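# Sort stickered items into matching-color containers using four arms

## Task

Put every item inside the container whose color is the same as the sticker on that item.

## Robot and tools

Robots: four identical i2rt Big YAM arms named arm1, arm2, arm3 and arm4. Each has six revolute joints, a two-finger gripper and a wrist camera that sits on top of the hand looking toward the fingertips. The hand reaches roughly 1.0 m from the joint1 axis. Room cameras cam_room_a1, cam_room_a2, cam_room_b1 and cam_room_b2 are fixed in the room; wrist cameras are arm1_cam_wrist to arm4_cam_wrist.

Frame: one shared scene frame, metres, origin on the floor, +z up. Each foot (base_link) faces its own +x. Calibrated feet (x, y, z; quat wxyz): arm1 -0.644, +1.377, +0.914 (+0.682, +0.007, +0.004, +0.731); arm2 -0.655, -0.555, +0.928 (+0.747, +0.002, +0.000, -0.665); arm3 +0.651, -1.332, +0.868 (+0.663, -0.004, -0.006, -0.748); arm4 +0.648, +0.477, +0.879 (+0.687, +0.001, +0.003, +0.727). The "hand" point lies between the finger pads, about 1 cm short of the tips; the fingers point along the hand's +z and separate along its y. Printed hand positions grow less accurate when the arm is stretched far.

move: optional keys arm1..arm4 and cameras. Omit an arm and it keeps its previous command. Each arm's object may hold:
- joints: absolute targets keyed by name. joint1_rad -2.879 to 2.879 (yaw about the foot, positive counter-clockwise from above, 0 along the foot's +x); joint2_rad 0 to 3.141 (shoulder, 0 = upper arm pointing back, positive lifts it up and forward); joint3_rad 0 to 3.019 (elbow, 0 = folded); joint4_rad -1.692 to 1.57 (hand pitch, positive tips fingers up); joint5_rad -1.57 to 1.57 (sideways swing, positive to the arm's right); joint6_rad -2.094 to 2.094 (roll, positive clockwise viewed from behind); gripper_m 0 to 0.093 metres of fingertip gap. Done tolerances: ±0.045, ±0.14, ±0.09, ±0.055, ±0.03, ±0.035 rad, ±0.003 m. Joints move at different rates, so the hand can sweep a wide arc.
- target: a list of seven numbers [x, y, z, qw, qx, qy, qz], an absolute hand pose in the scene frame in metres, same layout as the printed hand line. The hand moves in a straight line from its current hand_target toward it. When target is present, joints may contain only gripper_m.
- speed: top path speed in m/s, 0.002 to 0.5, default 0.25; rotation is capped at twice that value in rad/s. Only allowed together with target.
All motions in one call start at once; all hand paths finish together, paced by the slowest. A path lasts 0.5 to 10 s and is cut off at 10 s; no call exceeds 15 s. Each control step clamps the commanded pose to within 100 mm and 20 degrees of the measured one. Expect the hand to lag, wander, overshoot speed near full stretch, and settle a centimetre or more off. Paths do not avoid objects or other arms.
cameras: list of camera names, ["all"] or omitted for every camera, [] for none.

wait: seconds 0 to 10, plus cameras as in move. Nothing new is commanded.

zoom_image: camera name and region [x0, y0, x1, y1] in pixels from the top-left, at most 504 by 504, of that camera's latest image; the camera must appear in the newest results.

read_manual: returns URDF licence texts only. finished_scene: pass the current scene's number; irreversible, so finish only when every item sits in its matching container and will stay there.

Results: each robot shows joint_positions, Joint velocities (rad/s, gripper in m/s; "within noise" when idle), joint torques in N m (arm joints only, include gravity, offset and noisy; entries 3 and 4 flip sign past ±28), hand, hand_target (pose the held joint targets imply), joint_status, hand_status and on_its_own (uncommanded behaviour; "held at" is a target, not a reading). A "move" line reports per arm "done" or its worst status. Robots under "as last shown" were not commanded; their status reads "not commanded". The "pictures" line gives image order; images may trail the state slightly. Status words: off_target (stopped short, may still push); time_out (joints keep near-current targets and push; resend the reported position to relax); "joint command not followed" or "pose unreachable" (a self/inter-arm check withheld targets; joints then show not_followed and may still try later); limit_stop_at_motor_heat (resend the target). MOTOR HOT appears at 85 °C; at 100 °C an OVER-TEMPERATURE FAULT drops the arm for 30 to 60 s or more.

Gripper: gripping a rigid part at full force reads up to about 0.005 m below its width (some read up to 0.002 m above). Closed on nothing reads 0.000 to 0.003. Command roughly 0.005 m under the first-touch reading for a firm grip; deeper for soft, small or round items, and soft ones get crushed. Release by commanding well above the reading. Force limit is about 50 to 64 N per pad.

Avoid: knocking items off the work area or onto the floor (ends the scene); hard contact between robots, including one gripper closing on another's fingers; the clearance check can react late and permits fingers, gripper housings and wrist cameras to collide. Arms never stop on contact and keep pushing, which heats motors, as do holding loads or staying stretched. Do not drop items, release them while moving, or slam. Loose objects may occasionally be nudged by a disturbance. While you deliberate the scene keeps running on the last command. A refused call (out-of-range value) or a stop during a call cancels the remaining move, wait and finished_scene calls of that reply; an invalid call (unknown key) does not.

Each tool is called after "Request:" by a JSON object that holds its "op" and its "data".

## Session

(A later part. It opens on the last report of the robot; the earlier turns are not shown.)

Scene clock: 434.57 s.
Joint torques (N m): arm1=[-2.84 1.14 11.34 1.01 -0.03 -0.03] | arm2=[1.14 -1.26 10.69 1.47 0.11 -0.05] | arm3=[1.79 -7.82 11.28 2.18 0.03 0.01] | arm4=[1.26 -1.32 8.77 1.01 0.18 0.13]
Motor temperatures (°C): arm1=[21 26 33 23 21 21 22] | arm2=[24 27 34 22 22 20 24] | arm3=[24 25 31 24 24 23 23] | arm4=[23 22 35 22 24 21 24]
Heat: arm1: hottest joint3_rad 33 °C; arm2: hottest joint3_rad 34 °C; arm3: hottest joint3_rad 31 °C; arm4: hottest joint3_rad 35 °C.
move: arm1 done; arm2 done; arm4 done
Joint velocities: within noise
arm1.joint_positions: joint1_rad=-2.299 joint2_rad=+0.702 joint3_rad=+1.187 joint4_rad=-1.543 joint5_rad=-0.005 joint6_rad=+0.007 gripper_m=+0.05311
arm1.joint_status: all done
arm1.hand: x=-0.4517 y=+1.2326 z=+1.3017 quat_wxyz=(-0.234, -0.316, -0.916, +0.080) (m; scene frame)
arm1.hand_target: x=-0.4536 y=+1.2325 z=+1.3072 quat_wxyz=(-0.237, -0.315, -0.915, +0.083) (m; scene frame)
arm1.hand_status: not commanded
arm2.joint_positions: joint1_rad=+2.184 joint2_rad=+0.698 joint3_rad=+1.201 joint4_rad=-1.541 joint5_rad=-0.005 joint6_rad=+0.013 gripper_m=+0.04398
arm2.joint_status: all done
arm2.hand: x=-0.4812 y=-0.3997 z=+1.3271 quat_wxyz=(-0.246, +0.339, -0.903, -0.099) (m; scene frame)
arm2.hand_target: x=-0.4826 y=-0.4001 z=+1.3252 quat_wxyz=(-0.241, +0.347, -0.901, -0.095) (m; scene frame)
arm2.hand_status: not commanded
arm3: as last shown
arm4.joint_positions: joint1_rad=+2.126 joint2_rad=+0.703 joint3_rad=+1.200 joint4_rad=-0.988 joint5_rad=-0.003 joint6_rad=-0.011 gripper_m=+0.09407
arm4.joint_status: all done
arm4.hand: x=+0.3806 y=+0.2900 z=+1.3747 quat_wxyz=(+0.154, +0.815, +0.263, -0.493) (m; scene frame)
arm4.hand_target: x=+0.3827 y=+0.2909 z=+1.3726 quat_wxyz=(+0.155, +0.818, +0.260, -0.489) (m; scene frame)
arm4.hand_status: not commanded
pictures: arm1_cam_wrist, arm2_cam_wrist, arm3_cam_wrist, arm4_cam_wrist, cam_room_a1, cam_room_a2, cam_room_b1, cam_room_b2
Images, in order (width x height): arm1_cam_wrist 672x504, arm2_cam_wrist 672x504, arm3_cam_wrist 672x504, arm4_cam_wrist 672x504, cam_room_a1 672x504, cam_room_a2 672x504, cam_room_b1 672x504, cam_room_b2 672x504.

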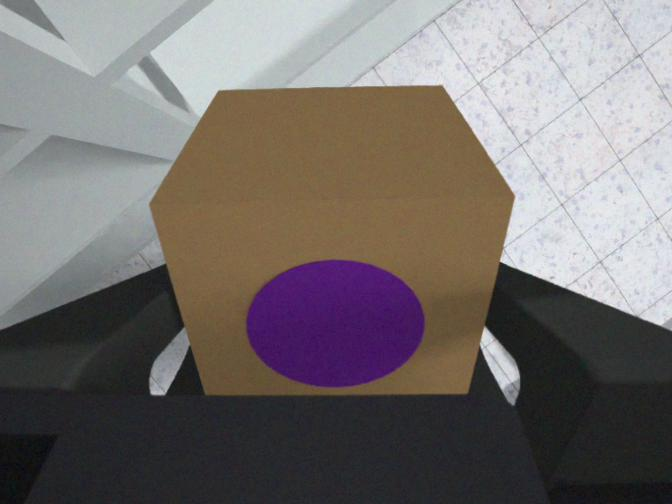

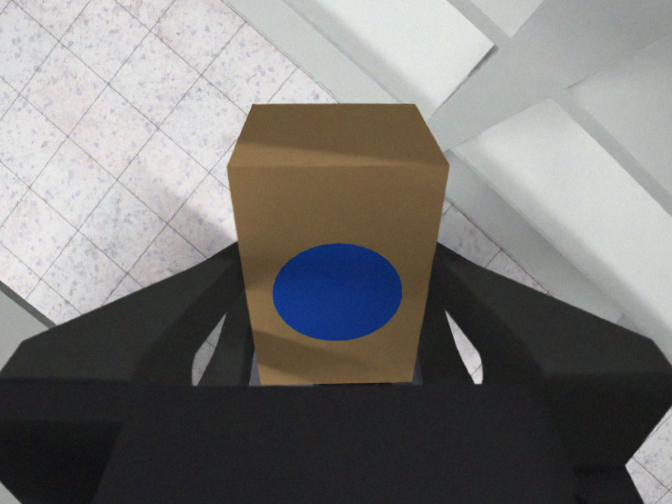

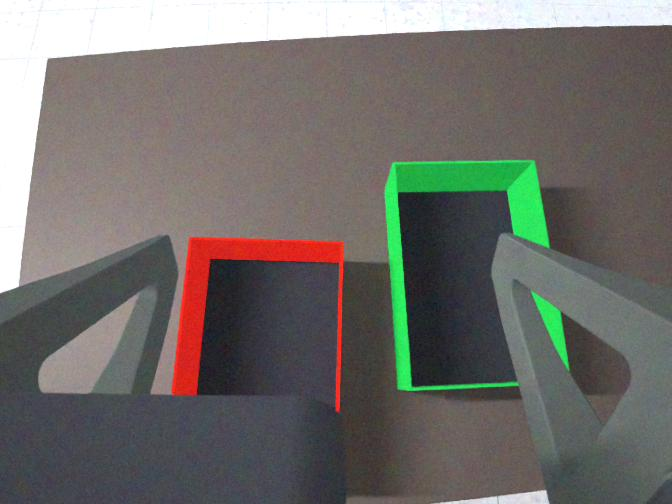

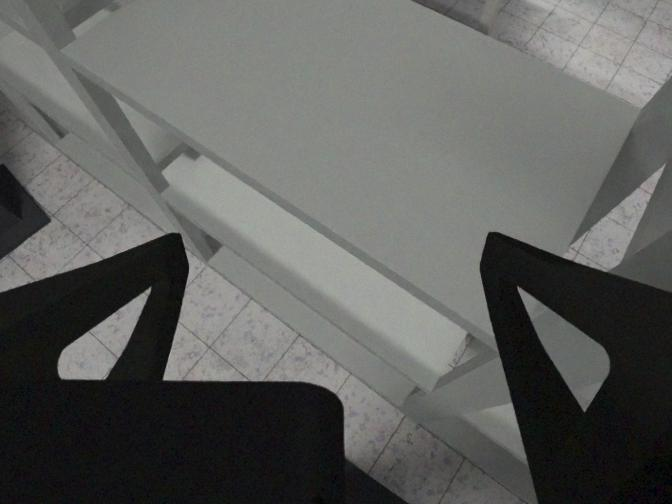

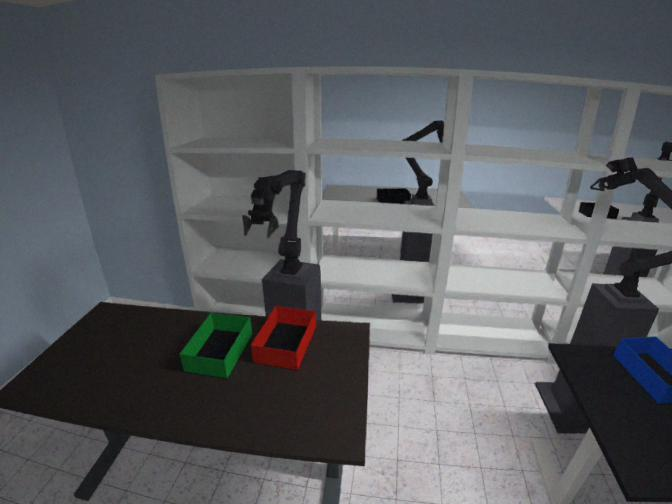

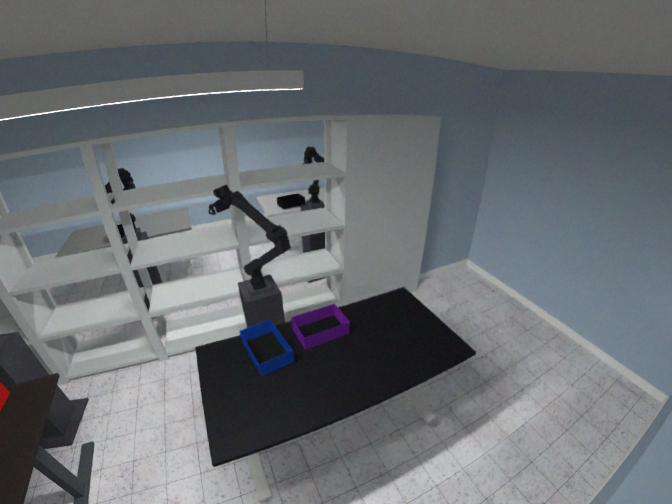

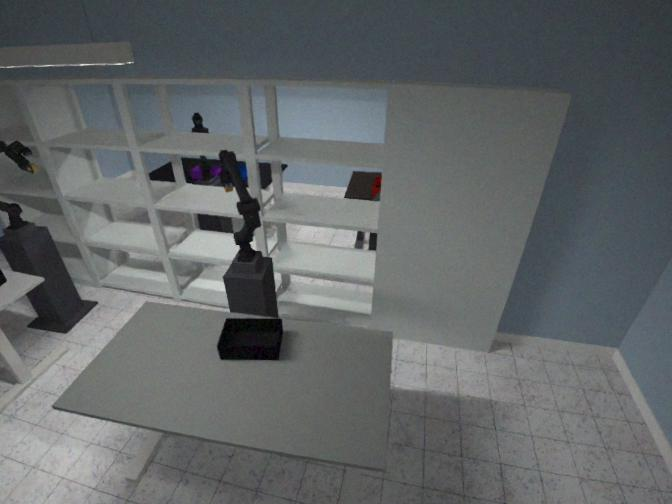

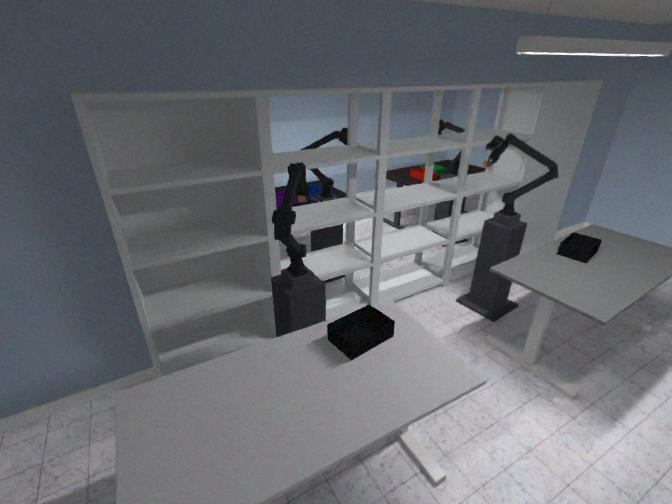

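Request:
{"op": "move", "data": {"arm1": {"target": [-0.275, 1.120, 1.10, 0, 0.2999, 0.954, 0], "speed": 0.15}, "arm2": {"target": [-0.3217, -0.2527, 1.10, 0, -0.3032, 0.9529, 0], "speed": 0.15}, "cameras": ["arm1_cam_wrist", "arm2_cam_wrist", "arm4_cam_wrist", "cam_room_b1", "cam_room_b2"]}}

Scene clock: 482.67 s.
Joint torques (N m): arm1=[-1.14 -10.34 15.39 0.57 -0.02 -0.04] | arm2=[1.03 -13.92 15.3 0.84 -0.15 0.21] | arm3=[1.67 -7.82 11.26 2.22 0 0.03] | arm4=[1.49 -1.38 8.85 0.99 0.23 0.14]
Motor temperatures (°C): arm1=[21 25 35 23 21 21 22] | arm2=[24 26 33 22 22 20 24] | arm3=[24 25 31 24 24 23 23] | arm4=[23 22 34 22 24 21 24]
Heat: arm1: hottest joint3_rad 35 °C; arm2: hottest joint3_rad 33 °C; arm3: hottest joint3_rad 31 °C; arm4: hottest joint3_rad 34 °C.
move: arm1 off_target; arm2 off_target
Joint velocities: within noise
arm1.joint_positions: joint1_rad=-2.264 joint2_rad=+1.516 joint3_rad=+1.255 joint4_rad=-1.369 joint5_rad=-0.005 joint6_rad=+0.004 gripper_m=+0.05310
arm1.joint_status: not commanded
arm1.hand: x=-0.2975 y=+1.1297 z=+1.0764 quat_wxyz=(+0.035, -0.309, -0.950, -0.010) (m; scene frame)
arm1.hand_target: x=-0.2765 y=+1.1210 z=+1.1005 quat_wxyz=(+0.000, -0.300, -0.954, +0.000) (m; scene frame)
arm1.hand_status: off_target (0.034 m and 4.3 deg from the pose sent, 0.291 m and 28.8 deg at the start)
arm2.joint_positions: joint1_rad=+2.187 joint2_rad=+1.533 joint3_rad=+1.238 joint4_rad=-1.330 joint5_rad=+0.004 joint6_rad=+0.108 gripper_m=+0.04398
arm2.joint_status: not commanded
arm2.hand: x=-0.3370 y=-0.2705 z=+1.0848 quat_wxyz=(+0.023, +0.308, -0.951, +0.012) (m; scene frame)
arm2.hand_target: x=-0.3226 y=-0.2534 z=+1.1003 quat_wxyz=(+0.000, +0.303, -0.953, +0.000) (m; scene frame)
arm2.hand_status: off_target (0.028 m and 3.0 deg from the pose sent, 0.314 m and 31.3 deg at the start)
arm3, arm4: as last shown
pictures: arm1_cam_wrist, arm2_cam_wrist, arm4_cam_wrist, cam_room_b1, cam_room_b2
Images, in order (width x height): arm1_cam_wrist 672x504, arm2_cam_wrist 672x504, arm4_cam_wrist 672x504, cam_room_b1 672x504, cam_room_b2 672x504.

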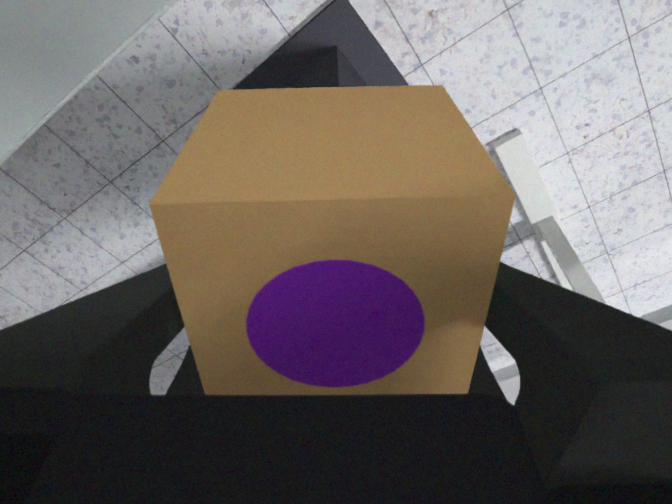

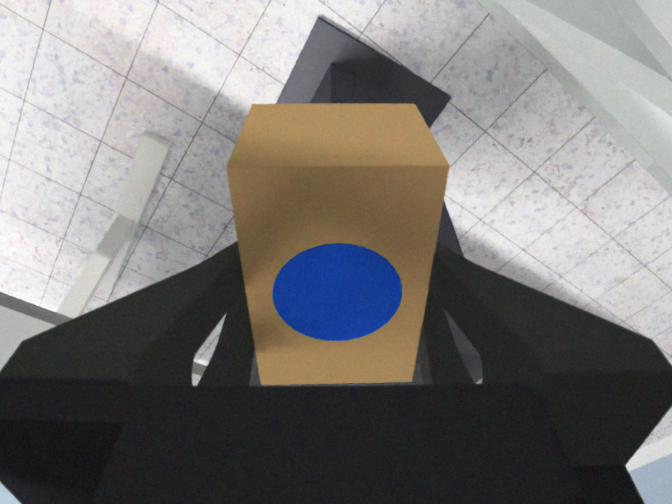

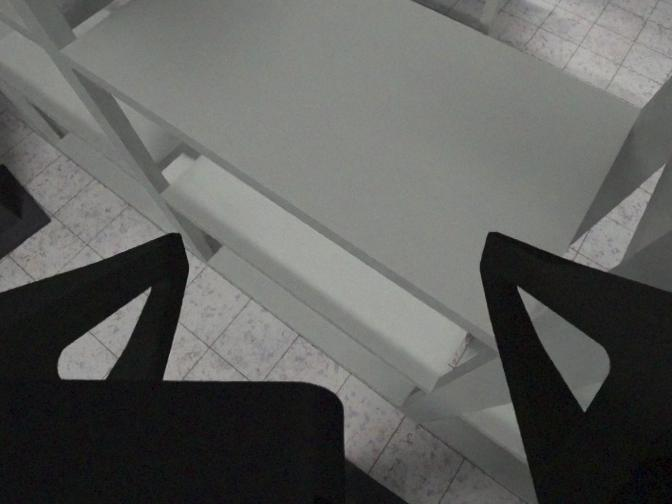

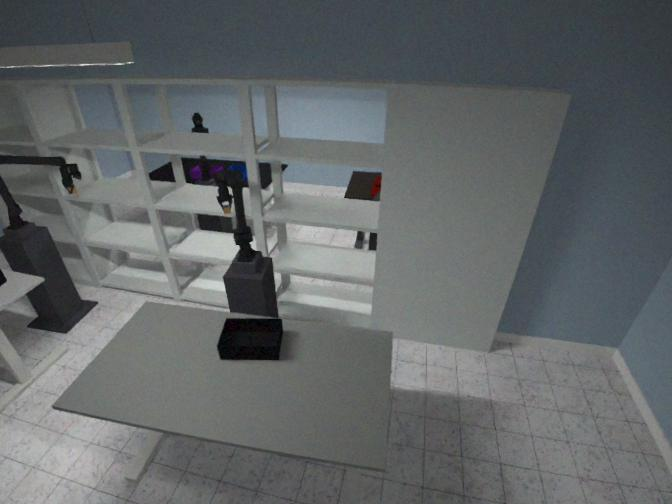

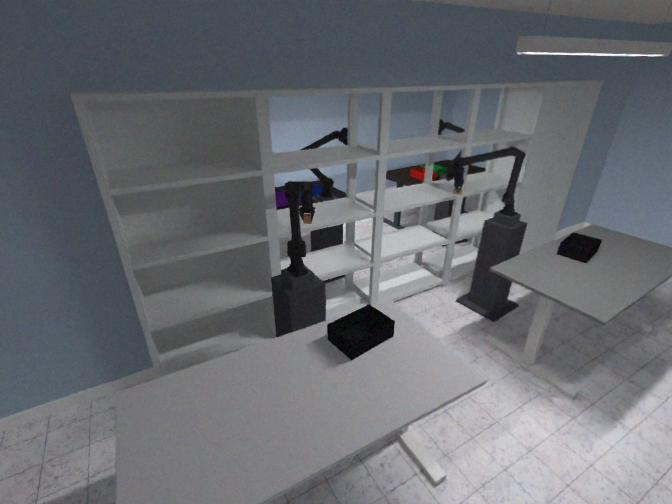

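Request:
{"op": "zoom_image", "data": {"camera": "cam_room_b1", "region": [20, 130, 280, 290]}}

Request:
{"op": "zoom_image", "data": {"camera": "cam_room_b2", "region": [380, 100, 600, 260]}}

Scaled by 1.938.

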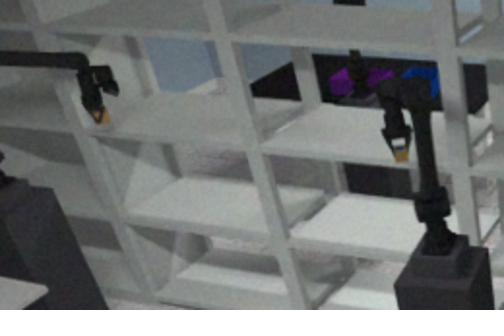

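Scaled by 2.291.

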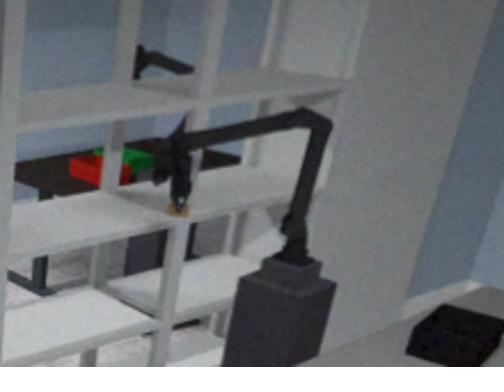

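Request:
{"op": "move", "data": {"arm1": {"target": [-0.20, 1.068, 1.11, 0.0250, 0.2998, 0.9536, -0.0079], "speed": 0.1}, "arm2": {"target": [-0.22, -0.162, 1.11, 0.0250, -0.3031, 0.9526, 0.0079], "speed": 0.1}, "cameras": ["arm2_cam_wrist", "arm4_cam_wrist", "cam_room_a1", "cam_room_b2", "cam_room_a2"]}}

Scene clock: 504.73 s.
Joint torques (N m): arm1=[-0.38 -12.81 15.83 0.02 -0.05 0] | arm2=[1.14 -17.96 16.01 0.24 0.15 0.2] | arm3=[1.9 -8 11.26 2.25 0.03 0.01] | arm4=[1.08 -1.67 8.83 0.9 0.22 0.13]
Motor temperatures (°C): arm1=[21 25 38 23 21 21 23] | arm2=[24 26 34 22 22 20 25] | arm3=[24 25 32 24 24 23 23] | arm4=[23 22 34 22 24 21 24]
Heat: arm1: hottest joint3_rad 38 °C; arm2: hottest joint3_rad 34 °C; arm3: hottest joint3_rad 32 °C; arm4: hottest joint3_rad 34 °C.
move: arm1 off_target; arm2 off_target
Joint velocities: within noise
arm1.joint_positions: joint1_rad=-2.263 joint2_rad=+1.699 joint3_rad=+1.521 joint4_rad=-1.369 joint5_rad=-0.005 joint6_rad=+0.003 gripper_m=+0.05310
arm1.joint_status: not commanded
arm1.hand: x=-0.2191 y=+1.0738 z=+1.0905 quat_wxyz=(-0.004, -0.308, -0.951, +0.002) (m; scene frame)
arm1.hand_target: x=-0.2011 y=+1.0688 z=+1.1101 quat_wxyz=(-0.025, -0.300, -0.954, +0.008) (m; scene frame)
arm1.hand_status: off_target (0.028 m and 2.7 deg from the pose sent, 0.120 m and 7.3 deg at the start)
arm2.joint_positions: joint1_rad=+2.187 joint2_rad=+1.831 joint3_rad=+1.672 joint4_rad=-1.381 joint5_rad=+0.004 joint6_rad=+0.108 gripper_m=+0.04398
arm2.joint_status: not commanded
arm2.hand: x=-0.2314 y=-0.1756 z=+1.1028 quat_wxyz=(-0.016, +0.307, -0.951, -0.006) (m; scene frame)
arm2.hand_target: x=-0.2207 y=-0.1625 z=+1.1100 quat_wxyz=(-0.026, +0.303, -0.953, -0.008) (m; scene frame)
arm2.hand_status: off_target (0.019 m and 1.2 deg from the pose sent, 0.162 m and 5.9 deg at the start)
arm3.joint_positions: joint1_rad=+1.681 joint2_rad=+1.008 joint3_rad=+1.181 joint4_rad=-0.817 joint5_rad=+0.000 joint6_rad=-0.007 gripper_m=+0.09402
arm3.joint_status: not commanded
arm3.hand: x=+1.1005 y=-1.3311 z=+1.2732 quat_wxyz=(-0.448, +0.001, -0.894, +0.010) (m; scene frame)
arm3.hand_target: x=+1.1021 y=-1.3270 z=+1.2911 quat_wxyz=(-0.467, +0.002, -0.884, +0.006) (m; scene frame)
arm3.hand_status: not commanded
arm4: as last shown
pictures: arm2_cam_wrist, arm4_cam_wrist, cam_room_a1, cam_room_a2, cam_room_b2
Images, in order (width x height): arm2_cam_wrist 672x504, arm4_cam_wrist 672x504, cam_room_a1 672x504, cam_room_a2 672x504, cam_room_b2 672x504.

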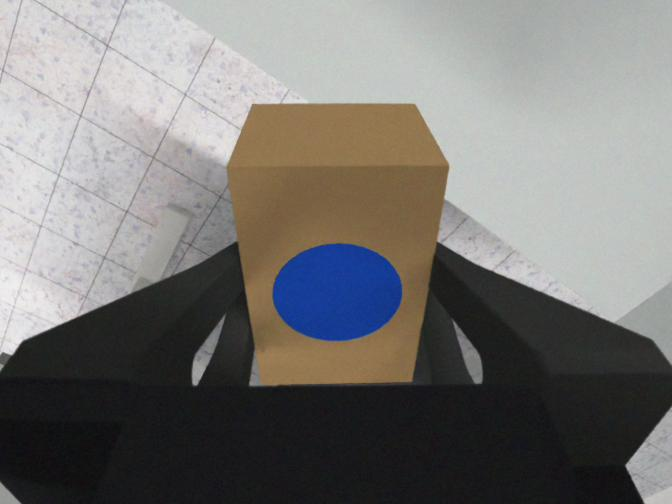

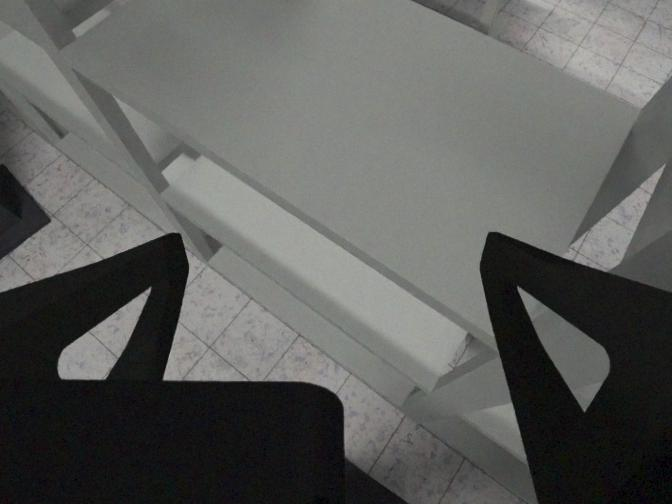

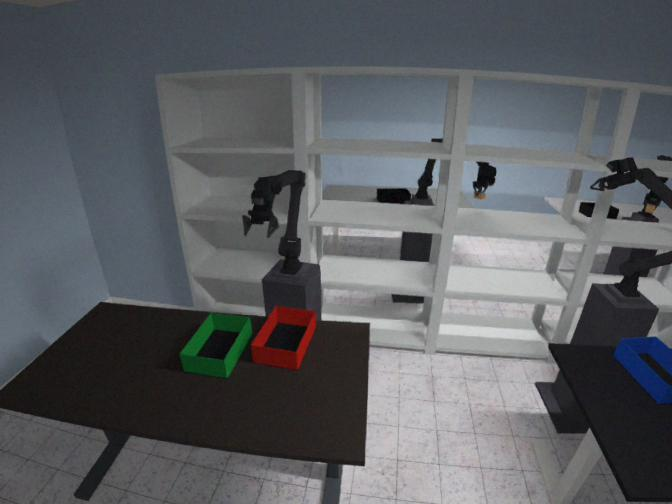

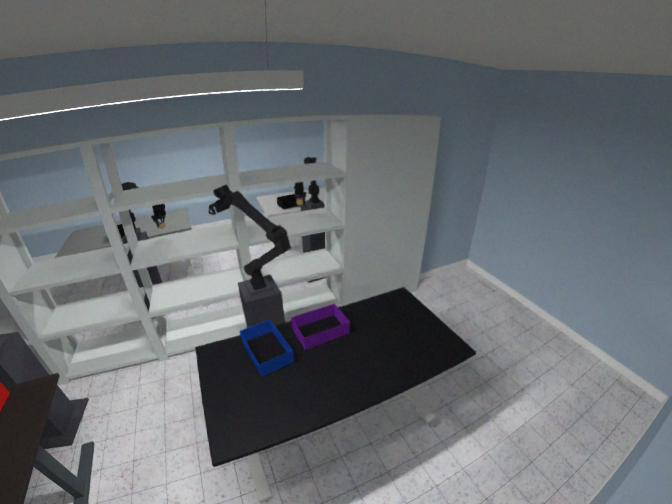

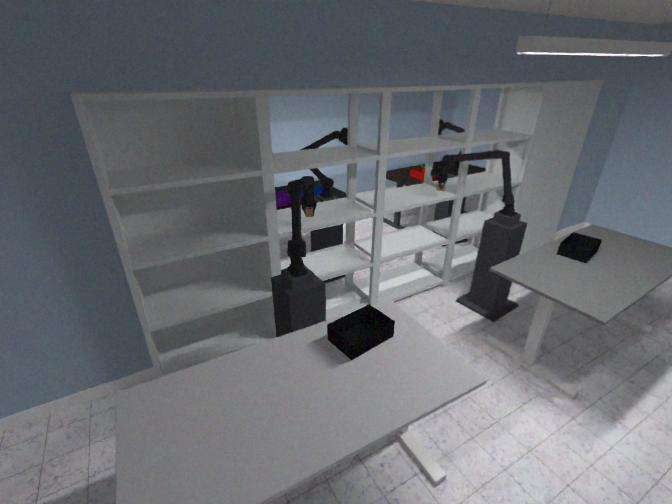

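Request:
{"op": "move", "data": {"arm1": {"target": [-0.056, 0.968, 1.095, 0.0250, 0.2998, 0.9536, -0.0079], "speed": 0.1}, "arm2": {"target": [-0.116, -0.066, 1.085, 0.0250, -0.3031, 0.9526, 0.0079], "speed": 0.1}, "cameras": ["arm1_cam_wrist", "arm2_cam_wrist", "arm4_cam_wrist", "cam_room_b2", "cam_room_a1"]}}

Scene clock: 519.20 s.
Joint torques (N m): arm1=[-1.14 -20.42 16.38 0.08 -0.03 0] | arm2=[1.14 -23.82 16.25 0.29 0.14 0.2] | arm3=[1.85 -7.94 11.29 2.25 0.01 0.02] | arm4=[1.2 -1.32 8.77 0.96 0.21 0.16]
Motor temperatures (°C): arm1=[21 26 37 23 21 21 23] | arm2=[24 26 37 22 22 20 25] | arm3=[24 25 32 24 24 23 23] | arm4=[23 22 34 22 24 21 24]
Heat: arm1: hottest joint3_rad 37 °C; arm2: hottest joint3_rad 37 °C; arm3: hottest joint3_rad 32 °C; arm4: hottest joint3_rad 34 °C.
move: arm1 off_target; arm2 off_target
Joint velocities: within noise
arm1.joint_positions: joint1_rad=-2.262 joint2_rad=+2.264 joint3_rad=+2.367 joint4_rad=-1.651 joint5_rad=-0.005 joint6_rad=+0.003 gripper_m=+0.05310
arm1.joint_status: not commanded
arm1.hand: x=-0.0708 y=+0.9683 z=+1.0760 quat_wxyz=(-0.004, -0.308, -0.951, +0.002) (m; scene frame)
arm1.hand_target: x=-0.0572 y=+0.9688 z=+1.0949 quat_wxyz=(-0.026, -0.300, -0.954, +0.008) (m; scene frame)
arm1.hand_status: off_target (0.024 m and 2.7 deg from the pose sent, 0.194 m and 2.6 deg at the start)
arm2.joint_positions: joint1_rad=+2.187 joint2_rad=+2.311 joint3_rad=+2.412 joint4_rad=-1.632 joint5_rad=+0.004 joint6_rad=+0.109 gripper_m=+0.04398
arm2.joint_status: not commanded
arm2.hand: x=-0.1217 y=-0.0767 z=+1.0876 quat_wxyz=(-0.020, +0.307, -0.951, -0.007) (m; scene frame)
arm2.hand_target: x=-0.1166 y=-0.0664 z=+1.0848 quat_wxyz=(-0.026, +0.303, -0.953, -0.009) (m; scene frame)
arm2.hand_status: off_target (0.012 m and 0.7 deg from the pose sent, 0.160 m and 1.2 deg at the start)
arm3, arm4: as last shown
pictures: arm1_cam_wrist, arm2_cam_wrist, arm4_cam_wrist, cam_room_a1, cam_room_b2
Images, in order (width x height): arm1_cam_wrist 672x504, arm2_cam_wrist 672x504, arm4_cam_wrist 672x504, cam_room_a1 672x504, cam_room_b2 672x504.

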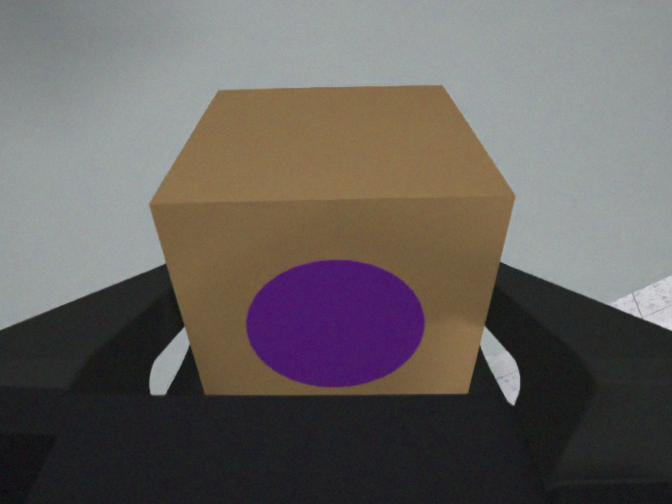

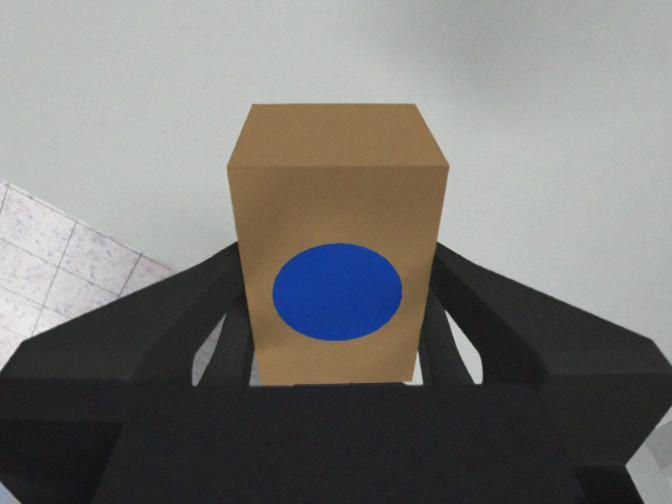

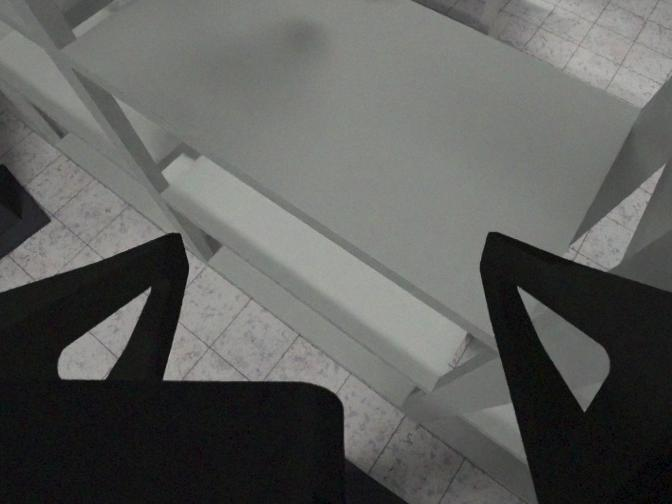

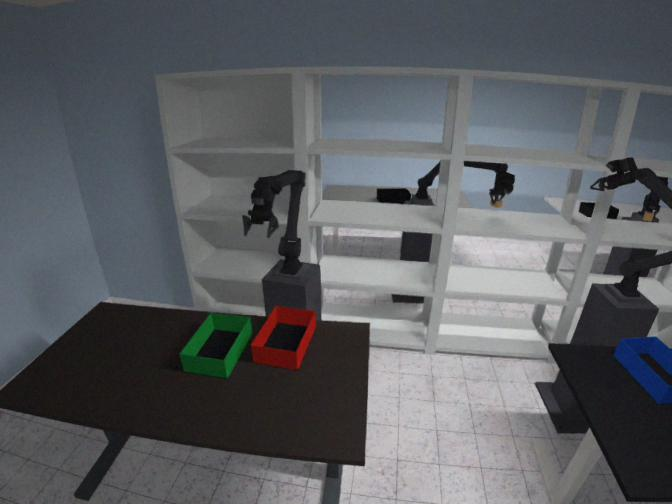

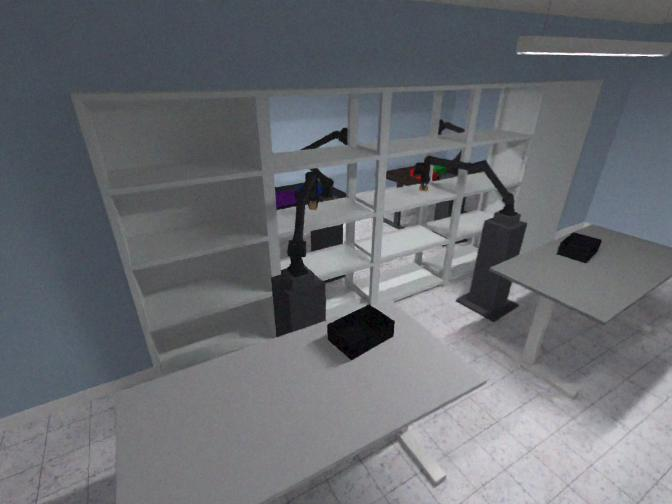

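Request:
{"op": "move", "data": {"arm1": {"target": [-0.056, 0.968, 1.073, 0.0250, 0.2998, 0.9536, -0.0079], "speed": 0.05}, "arm2": {"target": [-0.116, -0.066, 1.055, 0.0250, -0.3031, 0.9526, 0.0079], "speed": 0.05}, "cameras": []}}

Request:
{"op": "move", "data": {"arm1": {"target": [-0.056, 0.968, 1.065, 0.0250, 0.2998, 0.9536, -0.0079], "speed": 0.03}, "arm2": {"target": [-0.116, -0.066, 1.045, 0.0250, -0.3031, 0.9526, 0.0079], "speed": 0.03}, "cameras": ["arm1_cam_wrist", "arm2_cam_wrist"]}}

Scene clock: 526.80 s.
Joint torques (N m): arm1=[-0.5 -21.13 10.41 1.13 -0.03 -0.05] | arm2=[1.26 -24.64 10.19 1.43 0.14 0.21] | arm3=[1.9 -7.77 11.26 2.25 0.02 0.02] | arm4=[0.62 -1.73 8.61 0.92 0.19 0.16]
Motor temperatures (°C): arm1=[21 26 37 23 21 21 23] | arm2=[24 26 36 22 22 20 25] | arm3=[24 25 32 24 24 23 23] | arm4=[23 22 34 22 24 21 24]
Heat: arm1: hottest joint3_rad 37 °C; arm2: hottest joint3_rad 36 °C; arm3: hottest joint3_rad 32 °C; arm4: hottest joint3_rad 34 °C.
move: arm1 done; arm2 off_target
Joint velocities: within noise
arm1.joint_positions: joint1_rad=-2.261 joint2_rad=+2.264 joint3_rad=+2.367 joint4_rad=-1.617 joint5_rad=-0.005 joint6_rad=+0.003 gripper_m=+0.05310
arm1.joint_status: not commanded
arm1.hand: x=-0.0638 y=+0.9636 z=+1.0762 quat_wxyz=(-0.020, -0.307, -0.951, +0.007) (m; scene frame)
arm1.hand_target: x=-0.0561 y=+0.9682 z=+1.0729 quat_wxyz=(-0.025, -0.300, -0.954, +0.008) (m; scene frame)
arm1.hand_status: done (0.010 m and 1.1 deg from the pose sent, 0.015 m and 2.7 deg at the start)
arm2.joint_positions: joint1_rad=+2.187 joint2_rad=+2.311 joint3_rad=+2.391 joint4_rad=-1.575 joint5_rad=+0.005 joint6_rad=+0.109 gripper_m=+0.04398
arm2.joint_status: not commanded
arm2.hand: x=-0.1146 y=-0.0704 z=+1.0803 quat_wxyz=(-0.037, +0.307, -0.951, -0.015) (m; scene frame)
arm2.hand_target: x=-0.1166 y=-0.0665 z=+1.0552 quat_wxyz=(-0.025, +0.303, -0.953, -0.008) (m; scene frame)
arm2.hand_status: off_target (0.026 m and 1.6 deg from the pose sent, 0.035 m and 0.7 deg at the start)
arm3, arm4: as last shown
pictures: none
No camera images: "cameras" was empty.

Scene clock: 527.77 s.
Joint torques (N m): arm1=[-0.62 -20.78 10.77 1.06 -0.03 -0.02] | arm2=[1.14 -24.82 10.03 1.46 0.15 0.2] | arm3=[1.79 -7.77 11.25 2.24 0.03 0.02] | arm4=[0.73 -1.26 8.79 1.03 0.16 0.16]
Motor temperatures (°C): arm1=[21 26 37 23 21 21 23] | arm2=[24 27 36 22 22 20 25] | arm3=[24 25 32 24 24 23 23] | arm4=[23 22 34 22 24 21 24]
Heat: arm1: hottest joint3_rad 37 °C; arm2: hottest joint3_rad 36 °C; arm3: hottest joint3_rad 32 °C; arm4: hottest joint3_rad 34 °C.
move: arm1 done; arm2 off_target
Joint velocities: within noise
arm1.joint_positions: joint1_rad=-2.261 joint2_rad=+2.264 joint3_rad=+2.338 joint4_rad=-1.594 joint5_rad=-0.005 joint6_rad=+0.003 gripper_m=+0.05310
arm1.joint_status: not commanded
arm1.hand: x=-0.0644 y=+0.9639 z=+1.0650 quat_wxyz=(-0.017, -0.307, -0.951, +0.006) (m; scene frame)
arm1.hand_target: x=-0.0561 y=+0.9681 z=+1.0650 quat_wxyz=(-0.025, -0.300, -0.954, +0.008) (m; scene frame)
arm1.hand_status: done (0.009 m and 1.3 deg from the pose sent, 0.014 m and 1.1 deg at the start)
arm2.joint_positions: joint1_rad=+2.187 joint2_rad=+2.311 joint3_rad=+2.365 joint4_rad=-1.548 joint5_rad=+0.005 joint6_rad=+0.109 gripper_m=+0.04398
arm2.joint_status: not commanded
arm2.hand: x=-0.1139 y=-0.0697 z=+1.0705 quat_wxyz=(-0.037, +0.307, -0.951, -0.015) (m; scene frame)
arm2.hand_target: x=-0.1165 y=-0.0665 z=+1.0452 quat_wxyz=(-0.025, +0.303, -0.953, -0.008) (m; scene frame)
arm2.hand_status: off_target (0.026 m and 1.7 deg from the pose sent, 0.036 m and 1.6 deg at the start)
arm3, arm4: as last shown
pictures: arm1_cam_wrist, arm2_cam_wrist
Images, in order (width x height): arm1_cam_wrist 672x504, arm2_cam_wrist 672x504.

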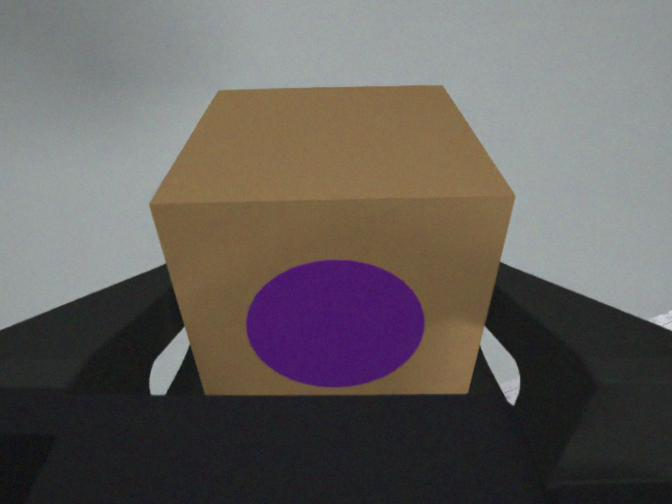

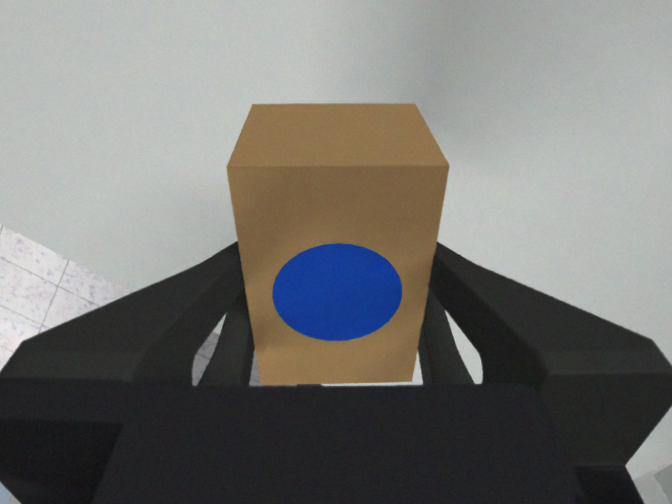

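Request:
{"op": "move", "data": {"arm1": {"target": [-0.056, 0.968, 1.055, 0.0087, 0.2999, 0.9539, -0.0026], "speed": 0.03}, "arm2": {"target": [-0.116, -0.066, 1.030, -0.0087, -0.3032, 0.9529, -0.0026], "speed": 0.03}, "cameras": ["arm4_cam_wrist"]}}

Scene clock: 535.70 s.
Joint torques (N m): arm1=[-0.97 -20.6 13.76 -0.06 -0.03 -0.02] | arm2=[0.97 -24 16.1 0.14 -0.16 0.18] | arm3=[1.79 -7.88 11.25 2.22 0.02 0.01] | arm4=[0.67 -1.61 8.84 0.9 0.2 0.14]
Motor temperatures (°C): arm1=[21 26 37 23 21 21 23] | arm2=[24 27 35 22 22 20 25] | arm3=[24 25 32 24 24 23 23] | arm4=[23 22 34 22 24 21 24]
Heat: arm1: hottest joint3_rad 37 °C; arm2: hottest joint3_rad 35 °C; arm3: hottest joint3_rad 32 °C; arm4: hottest joint3_rad 34 °C.
move: arm1 off_target; arm2 off_target
Joint velocities: within noise
arm1.joint_positions: joint1_rad=-2.261 joint2_rad=+2.287 joint3_rad=+2.338 joint4_rad=-1.603 joint5_rad=-0.005 joint6_rad=+0.003 gripper_m=+0.05310
arm1.joint_status: not commanded
arm1.hand: x=-0.0661 y=+0.9650 z=+1.0489 quat_wxyz=(-0.002, -0.307, -0.952, +0.001) (m; scene frame)
arm1.hand_target: x=-0.0563 y=+0.9682 z=+1.0551 quat_wxyz=(-0.009, -0.300, -0.954, +0.003) (m; scene frame)
arm1.hand_status: off_target (0.012 m and 1.2 deg from the pose sent, 0.014 m and 1.4 deg at the start)
arm2.joint_positions: joint1_rad=+2.187 joint2_rad=+2.376 joint3_rad=+2.394 joint4_rad=-1.616 joint5_rad=+0.002 joint6_rad=+0.109 gripper_m=+0.04398
arm2.joint_status: not commanded
arm2.hand: x=-0.1219 y=-0.0763 z=+1.0357 quat_wxyz=(+0.011, +0.307, -0.952, +0.005) (m; scene frame)
arm2.hand_target: x=-0.1167 y=-0.0665 z=+1.0299 quat_wxyz=(+0.007, +0.303, -0.953, +0.002) (m; scene frame)
arm2.hand_status: off_target (0.013 m and 0.6 deg from the pose sent, 0.041 m and 5.7 deg at the start)
arm3, arm4: as last shown
pictures: arm4_cam_wrist
Images, in order (width x height): arm4_cam_wrist 672x504.

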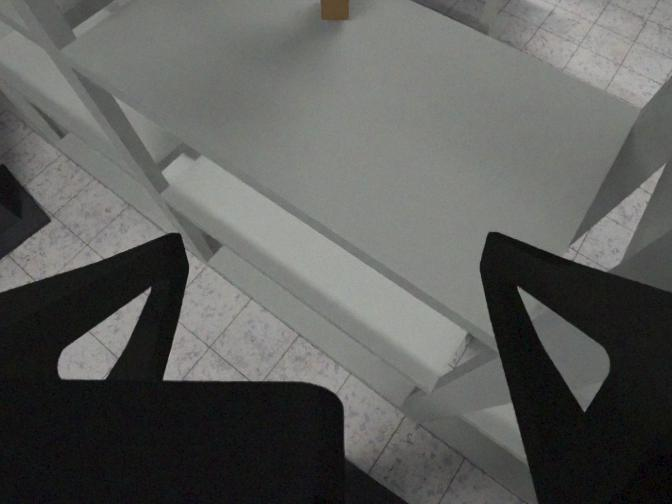

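Request:
{"op": "move", "data": {"arm1": {"target": [-0.056, 0.968, 1.045, 0.0087, 0.2999, 0.9539, -0.0026], "speed": 0.02}, "arm2": {"target": [-0.116, -0.066, 1.022, -0.0087, -0.3032, 0.9529, -0.0026], "speed": 0.02}, "cameras": ["arm4_cam_wrist", "arm1_cam_wrist", "arm2_cam_wrist"]}}

Scene clock: 541.10 s.
Joint torques (N m): arm1=[-1.32 -20.13 11.4 1.1 -0.03 0.02] | arm2=[1.03 -23.94 14.38 0.95 -0.15 0.19] | arm3=[1.79 -7.82 11.3 2.25 0.03 0.02] | arm4=[1.14 -1.49 8.72 0.98 0.19 0.15]
Motor temperatures (°C): arm1=[21 26 38 23 21 21 23] | arm2=[23 27 35 22 22 20 25] | arm3=[24 25 32 24 24 23 23] | arm4=[23 22 34 22 24 21 24]
Heat: arm1: hottest joint3_rad 38 °C; arm2: hottest joint3_rad 35 °C; arm3: hottest joint3_rad 32 °C; arm4: hottest joint3_rad 34 °C.
move: arm1 off_target; arm2 off_target
Joint velocities: within noise
arm1.joint_positions: joint1_rad=-2.261 joint2_rad=+2.287 joint3_rad=+2.338 joint4_rad=-1.603 joint5_rad=-0.005 joint6_rad=+0.003 gripper_m=+0.05310
arm1.joint_status: not commanded
arm1.hand: x=-0.0661 y=+0.9650 z=+1.0489 quat_wxyz=(-0.002, -0.307, -0.952, +0.001) (m; scene frame)
arm1.hand_target: x=-0.0563 y=+0.9681 z=+1.0451 quat_wxyz=(-0.009, -0.300, -0.954, +0.003) (m; scene frame)
arm1.hand_status: off_target (0.011 m and 1.2 deg from the pose sent, 0.011 m and 1.2 deg at the start)
arm2.joint_positions: joint1_rad=+2.187 joint2_rad=+2.376 joint3_rad=+2.394 joint4_rad=-1.616 joint5_rad=+0.002 joint6_rad=+0.109 gripper_m=+0.04398
arm2.joint_status: not commanded
arm2.hand: x=-0.1220 y=-0.0764 z=+1.0357 quat_wxyz=(+0.011, +0.307, -0.952, +0.005) (m; scene frame)
arm2.hand_target: x=-0.1168 y=-0.0666 z=+1.0220 quat_wxyz=(+0.008, +0.303, -0.953, +0.002) (m; scene frame)
arm2.hand_status: off_target (0.018 m and 0.6 deg from the pose sent, 0.018 m and 0.6 deg at the start)
arm3, arm4: as last shown
pictures: arm1_cam_wrist, arm2_cam_wrist, arm4_cam_wrist
Images, in order (width x height): arm1_cam_wrist 672x504, arm2_cam_wrist 672x504, arm4_cam_wrist 672x504.

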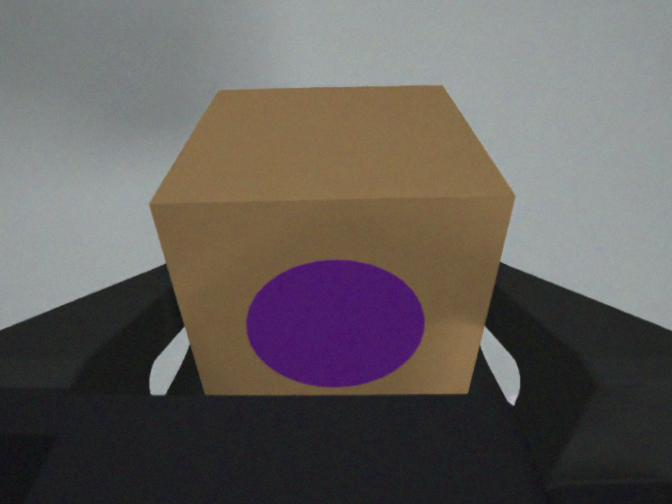

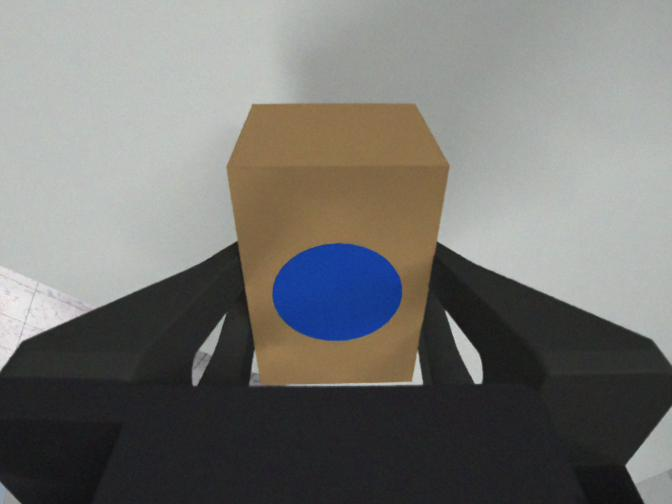

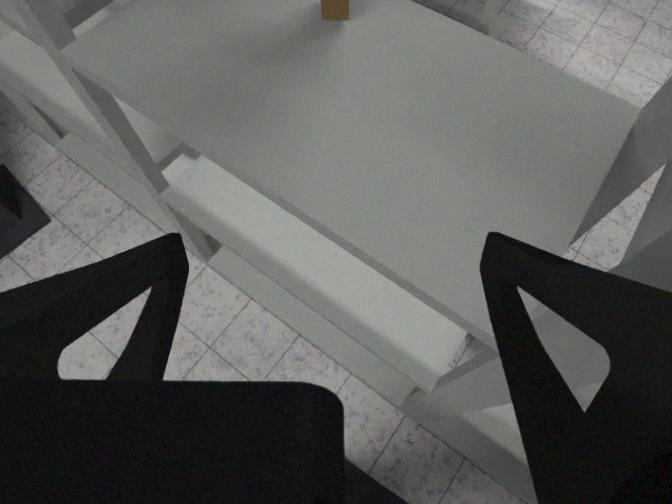

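Request:
{"op": "move", "data": {"arm1": {"target": [-0.056, 0.968, 1.032, 0.0087, 0.2999, 0.9539, -0.0026], "speed": 0.05}, "arm2": {"target": [-0.116, -0.066, 1.010, -0.0087, -0.3032, 0.9529, -0.0026], "speed": 0.05}, "cameras": ["arm4_cam_wrist", "arm1_cam_wrist"]}}

Scene clock: 551.50 s.
Joint torques (N m): arm1=[-1.08 -19.84 10.69 1.03 0 0] | arm2=[1.03 -24.18 11.86 1.22 -0.15 0.19] | arm3=[1.73 -7.82 11.28 2.21 0.02 0.01] | arm4=[0.91 -1.08 8.75 0.91 0.21 0.13]
Motor temperatures (°C): arm1=[21 27 38 23 21 21 23] | arm2=[23 27 35 22 22 20 25] | arm3=[24 25 32 24 24 23 23] | arm4=[23 22 35 22 24 21 24]
Heat: arm1: hottest joint3_rad 38 °C; arm2: hottest joint3_rad 35 °C; arm3: hottest joint3_rad 32 °C; arm4: hottest joint3_rad 35 °C.
move: arm1 off_target; arm2 off_target
Joint velocities: within noise
arm1.joint_positions: joint1_rad=-2.261 joint2_rad=+2.287 joint3_rad=+2.309 joint4_rad=-1.567 joint5_rad=-0.005 joint6_rad=+0.003 gripper_m=+0.05310
arm1.joint_status: not commanded
arm1.hand: x=-0.0644 y=+0.9640 z=+1.0379 quat_wxyz=(-0.005, -0.307, -0.952, +0.002) (m; scene frame)
arm1.hand_target: x=-0.0561 y=+0.9682 z=+1.0322 quat_wxyz=(-0.009, -0.300, -0.954, +0.003) (m; scene frame)
arm1.hand_status: off_target (0.011 m and 1.0 deg from the pose sent, 0.020 m and 1.2 deg at the start)
arm2.joint_positions: joint1_rad=+2.187 joint2_rad=+2.376 joint3_rad=+2.394 joint4_rad=-1.591 joint5_rad=+0.002 joint6_rad=+0.109 gripper_m=+0.04398
arm2.joint_status: not commanded
arm2.hand: x=-0.1175 y=-0.0723 z=+1.0356 quat_wxyz=(-0.001, +0.307, -0.952, +0.000) (m; scene frame)
arm2.hand_target: x=-0.1168 y=-0.0667 z=+1.0103 quat_wxyz=(+0.009, +0.303, -0.953, +0.003) (m; scene frame)
arm2.hand_status: off_target (0.026 m and 1.2 deg from the pose sent, 0.028 m and 0.6 deg at the start)
arm3: as last shown
arm4.joint_positions: joint1_rad=+2.126 joint2_rad=+0.703 joint3_rad=+1.200 joint4_rad=-0.988 joint5_rad=-0.003 joint6_rad=-0.011 gripper_m=+0.09407
arm4.joint_status: not commanded
arm4.hand: x=+0.3806 y=+0.2900 z=+1.3747 quat_wxyz=(+0.154, +0.815, +0.263, -0.493) (m; scene frame)
arm4.hand_target: x=+0.3827 y=+0.2909 z=+1.3726 quat_wxyz=(+0.155, +0.818, +0.260, -0.489) (m; scene frame)
arm4.hand_status: not commanded
pictures: arm1_cam_wrist, arm4_cam_wrist
Images, in order (width x height): arm1_cam_wrist 672x504, arm4_cam_wrist 672x504.

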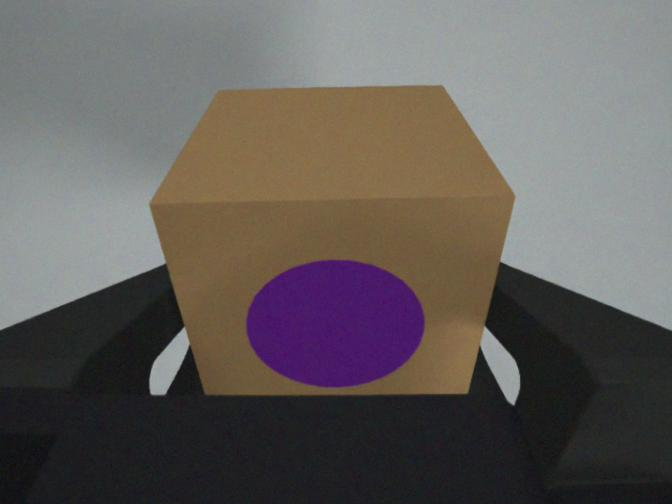

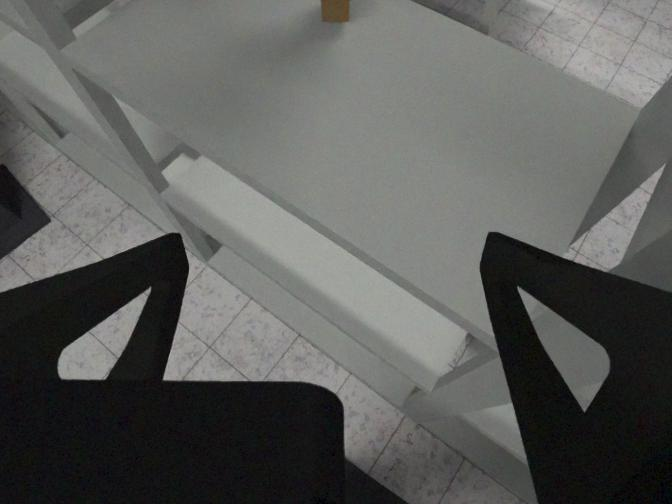

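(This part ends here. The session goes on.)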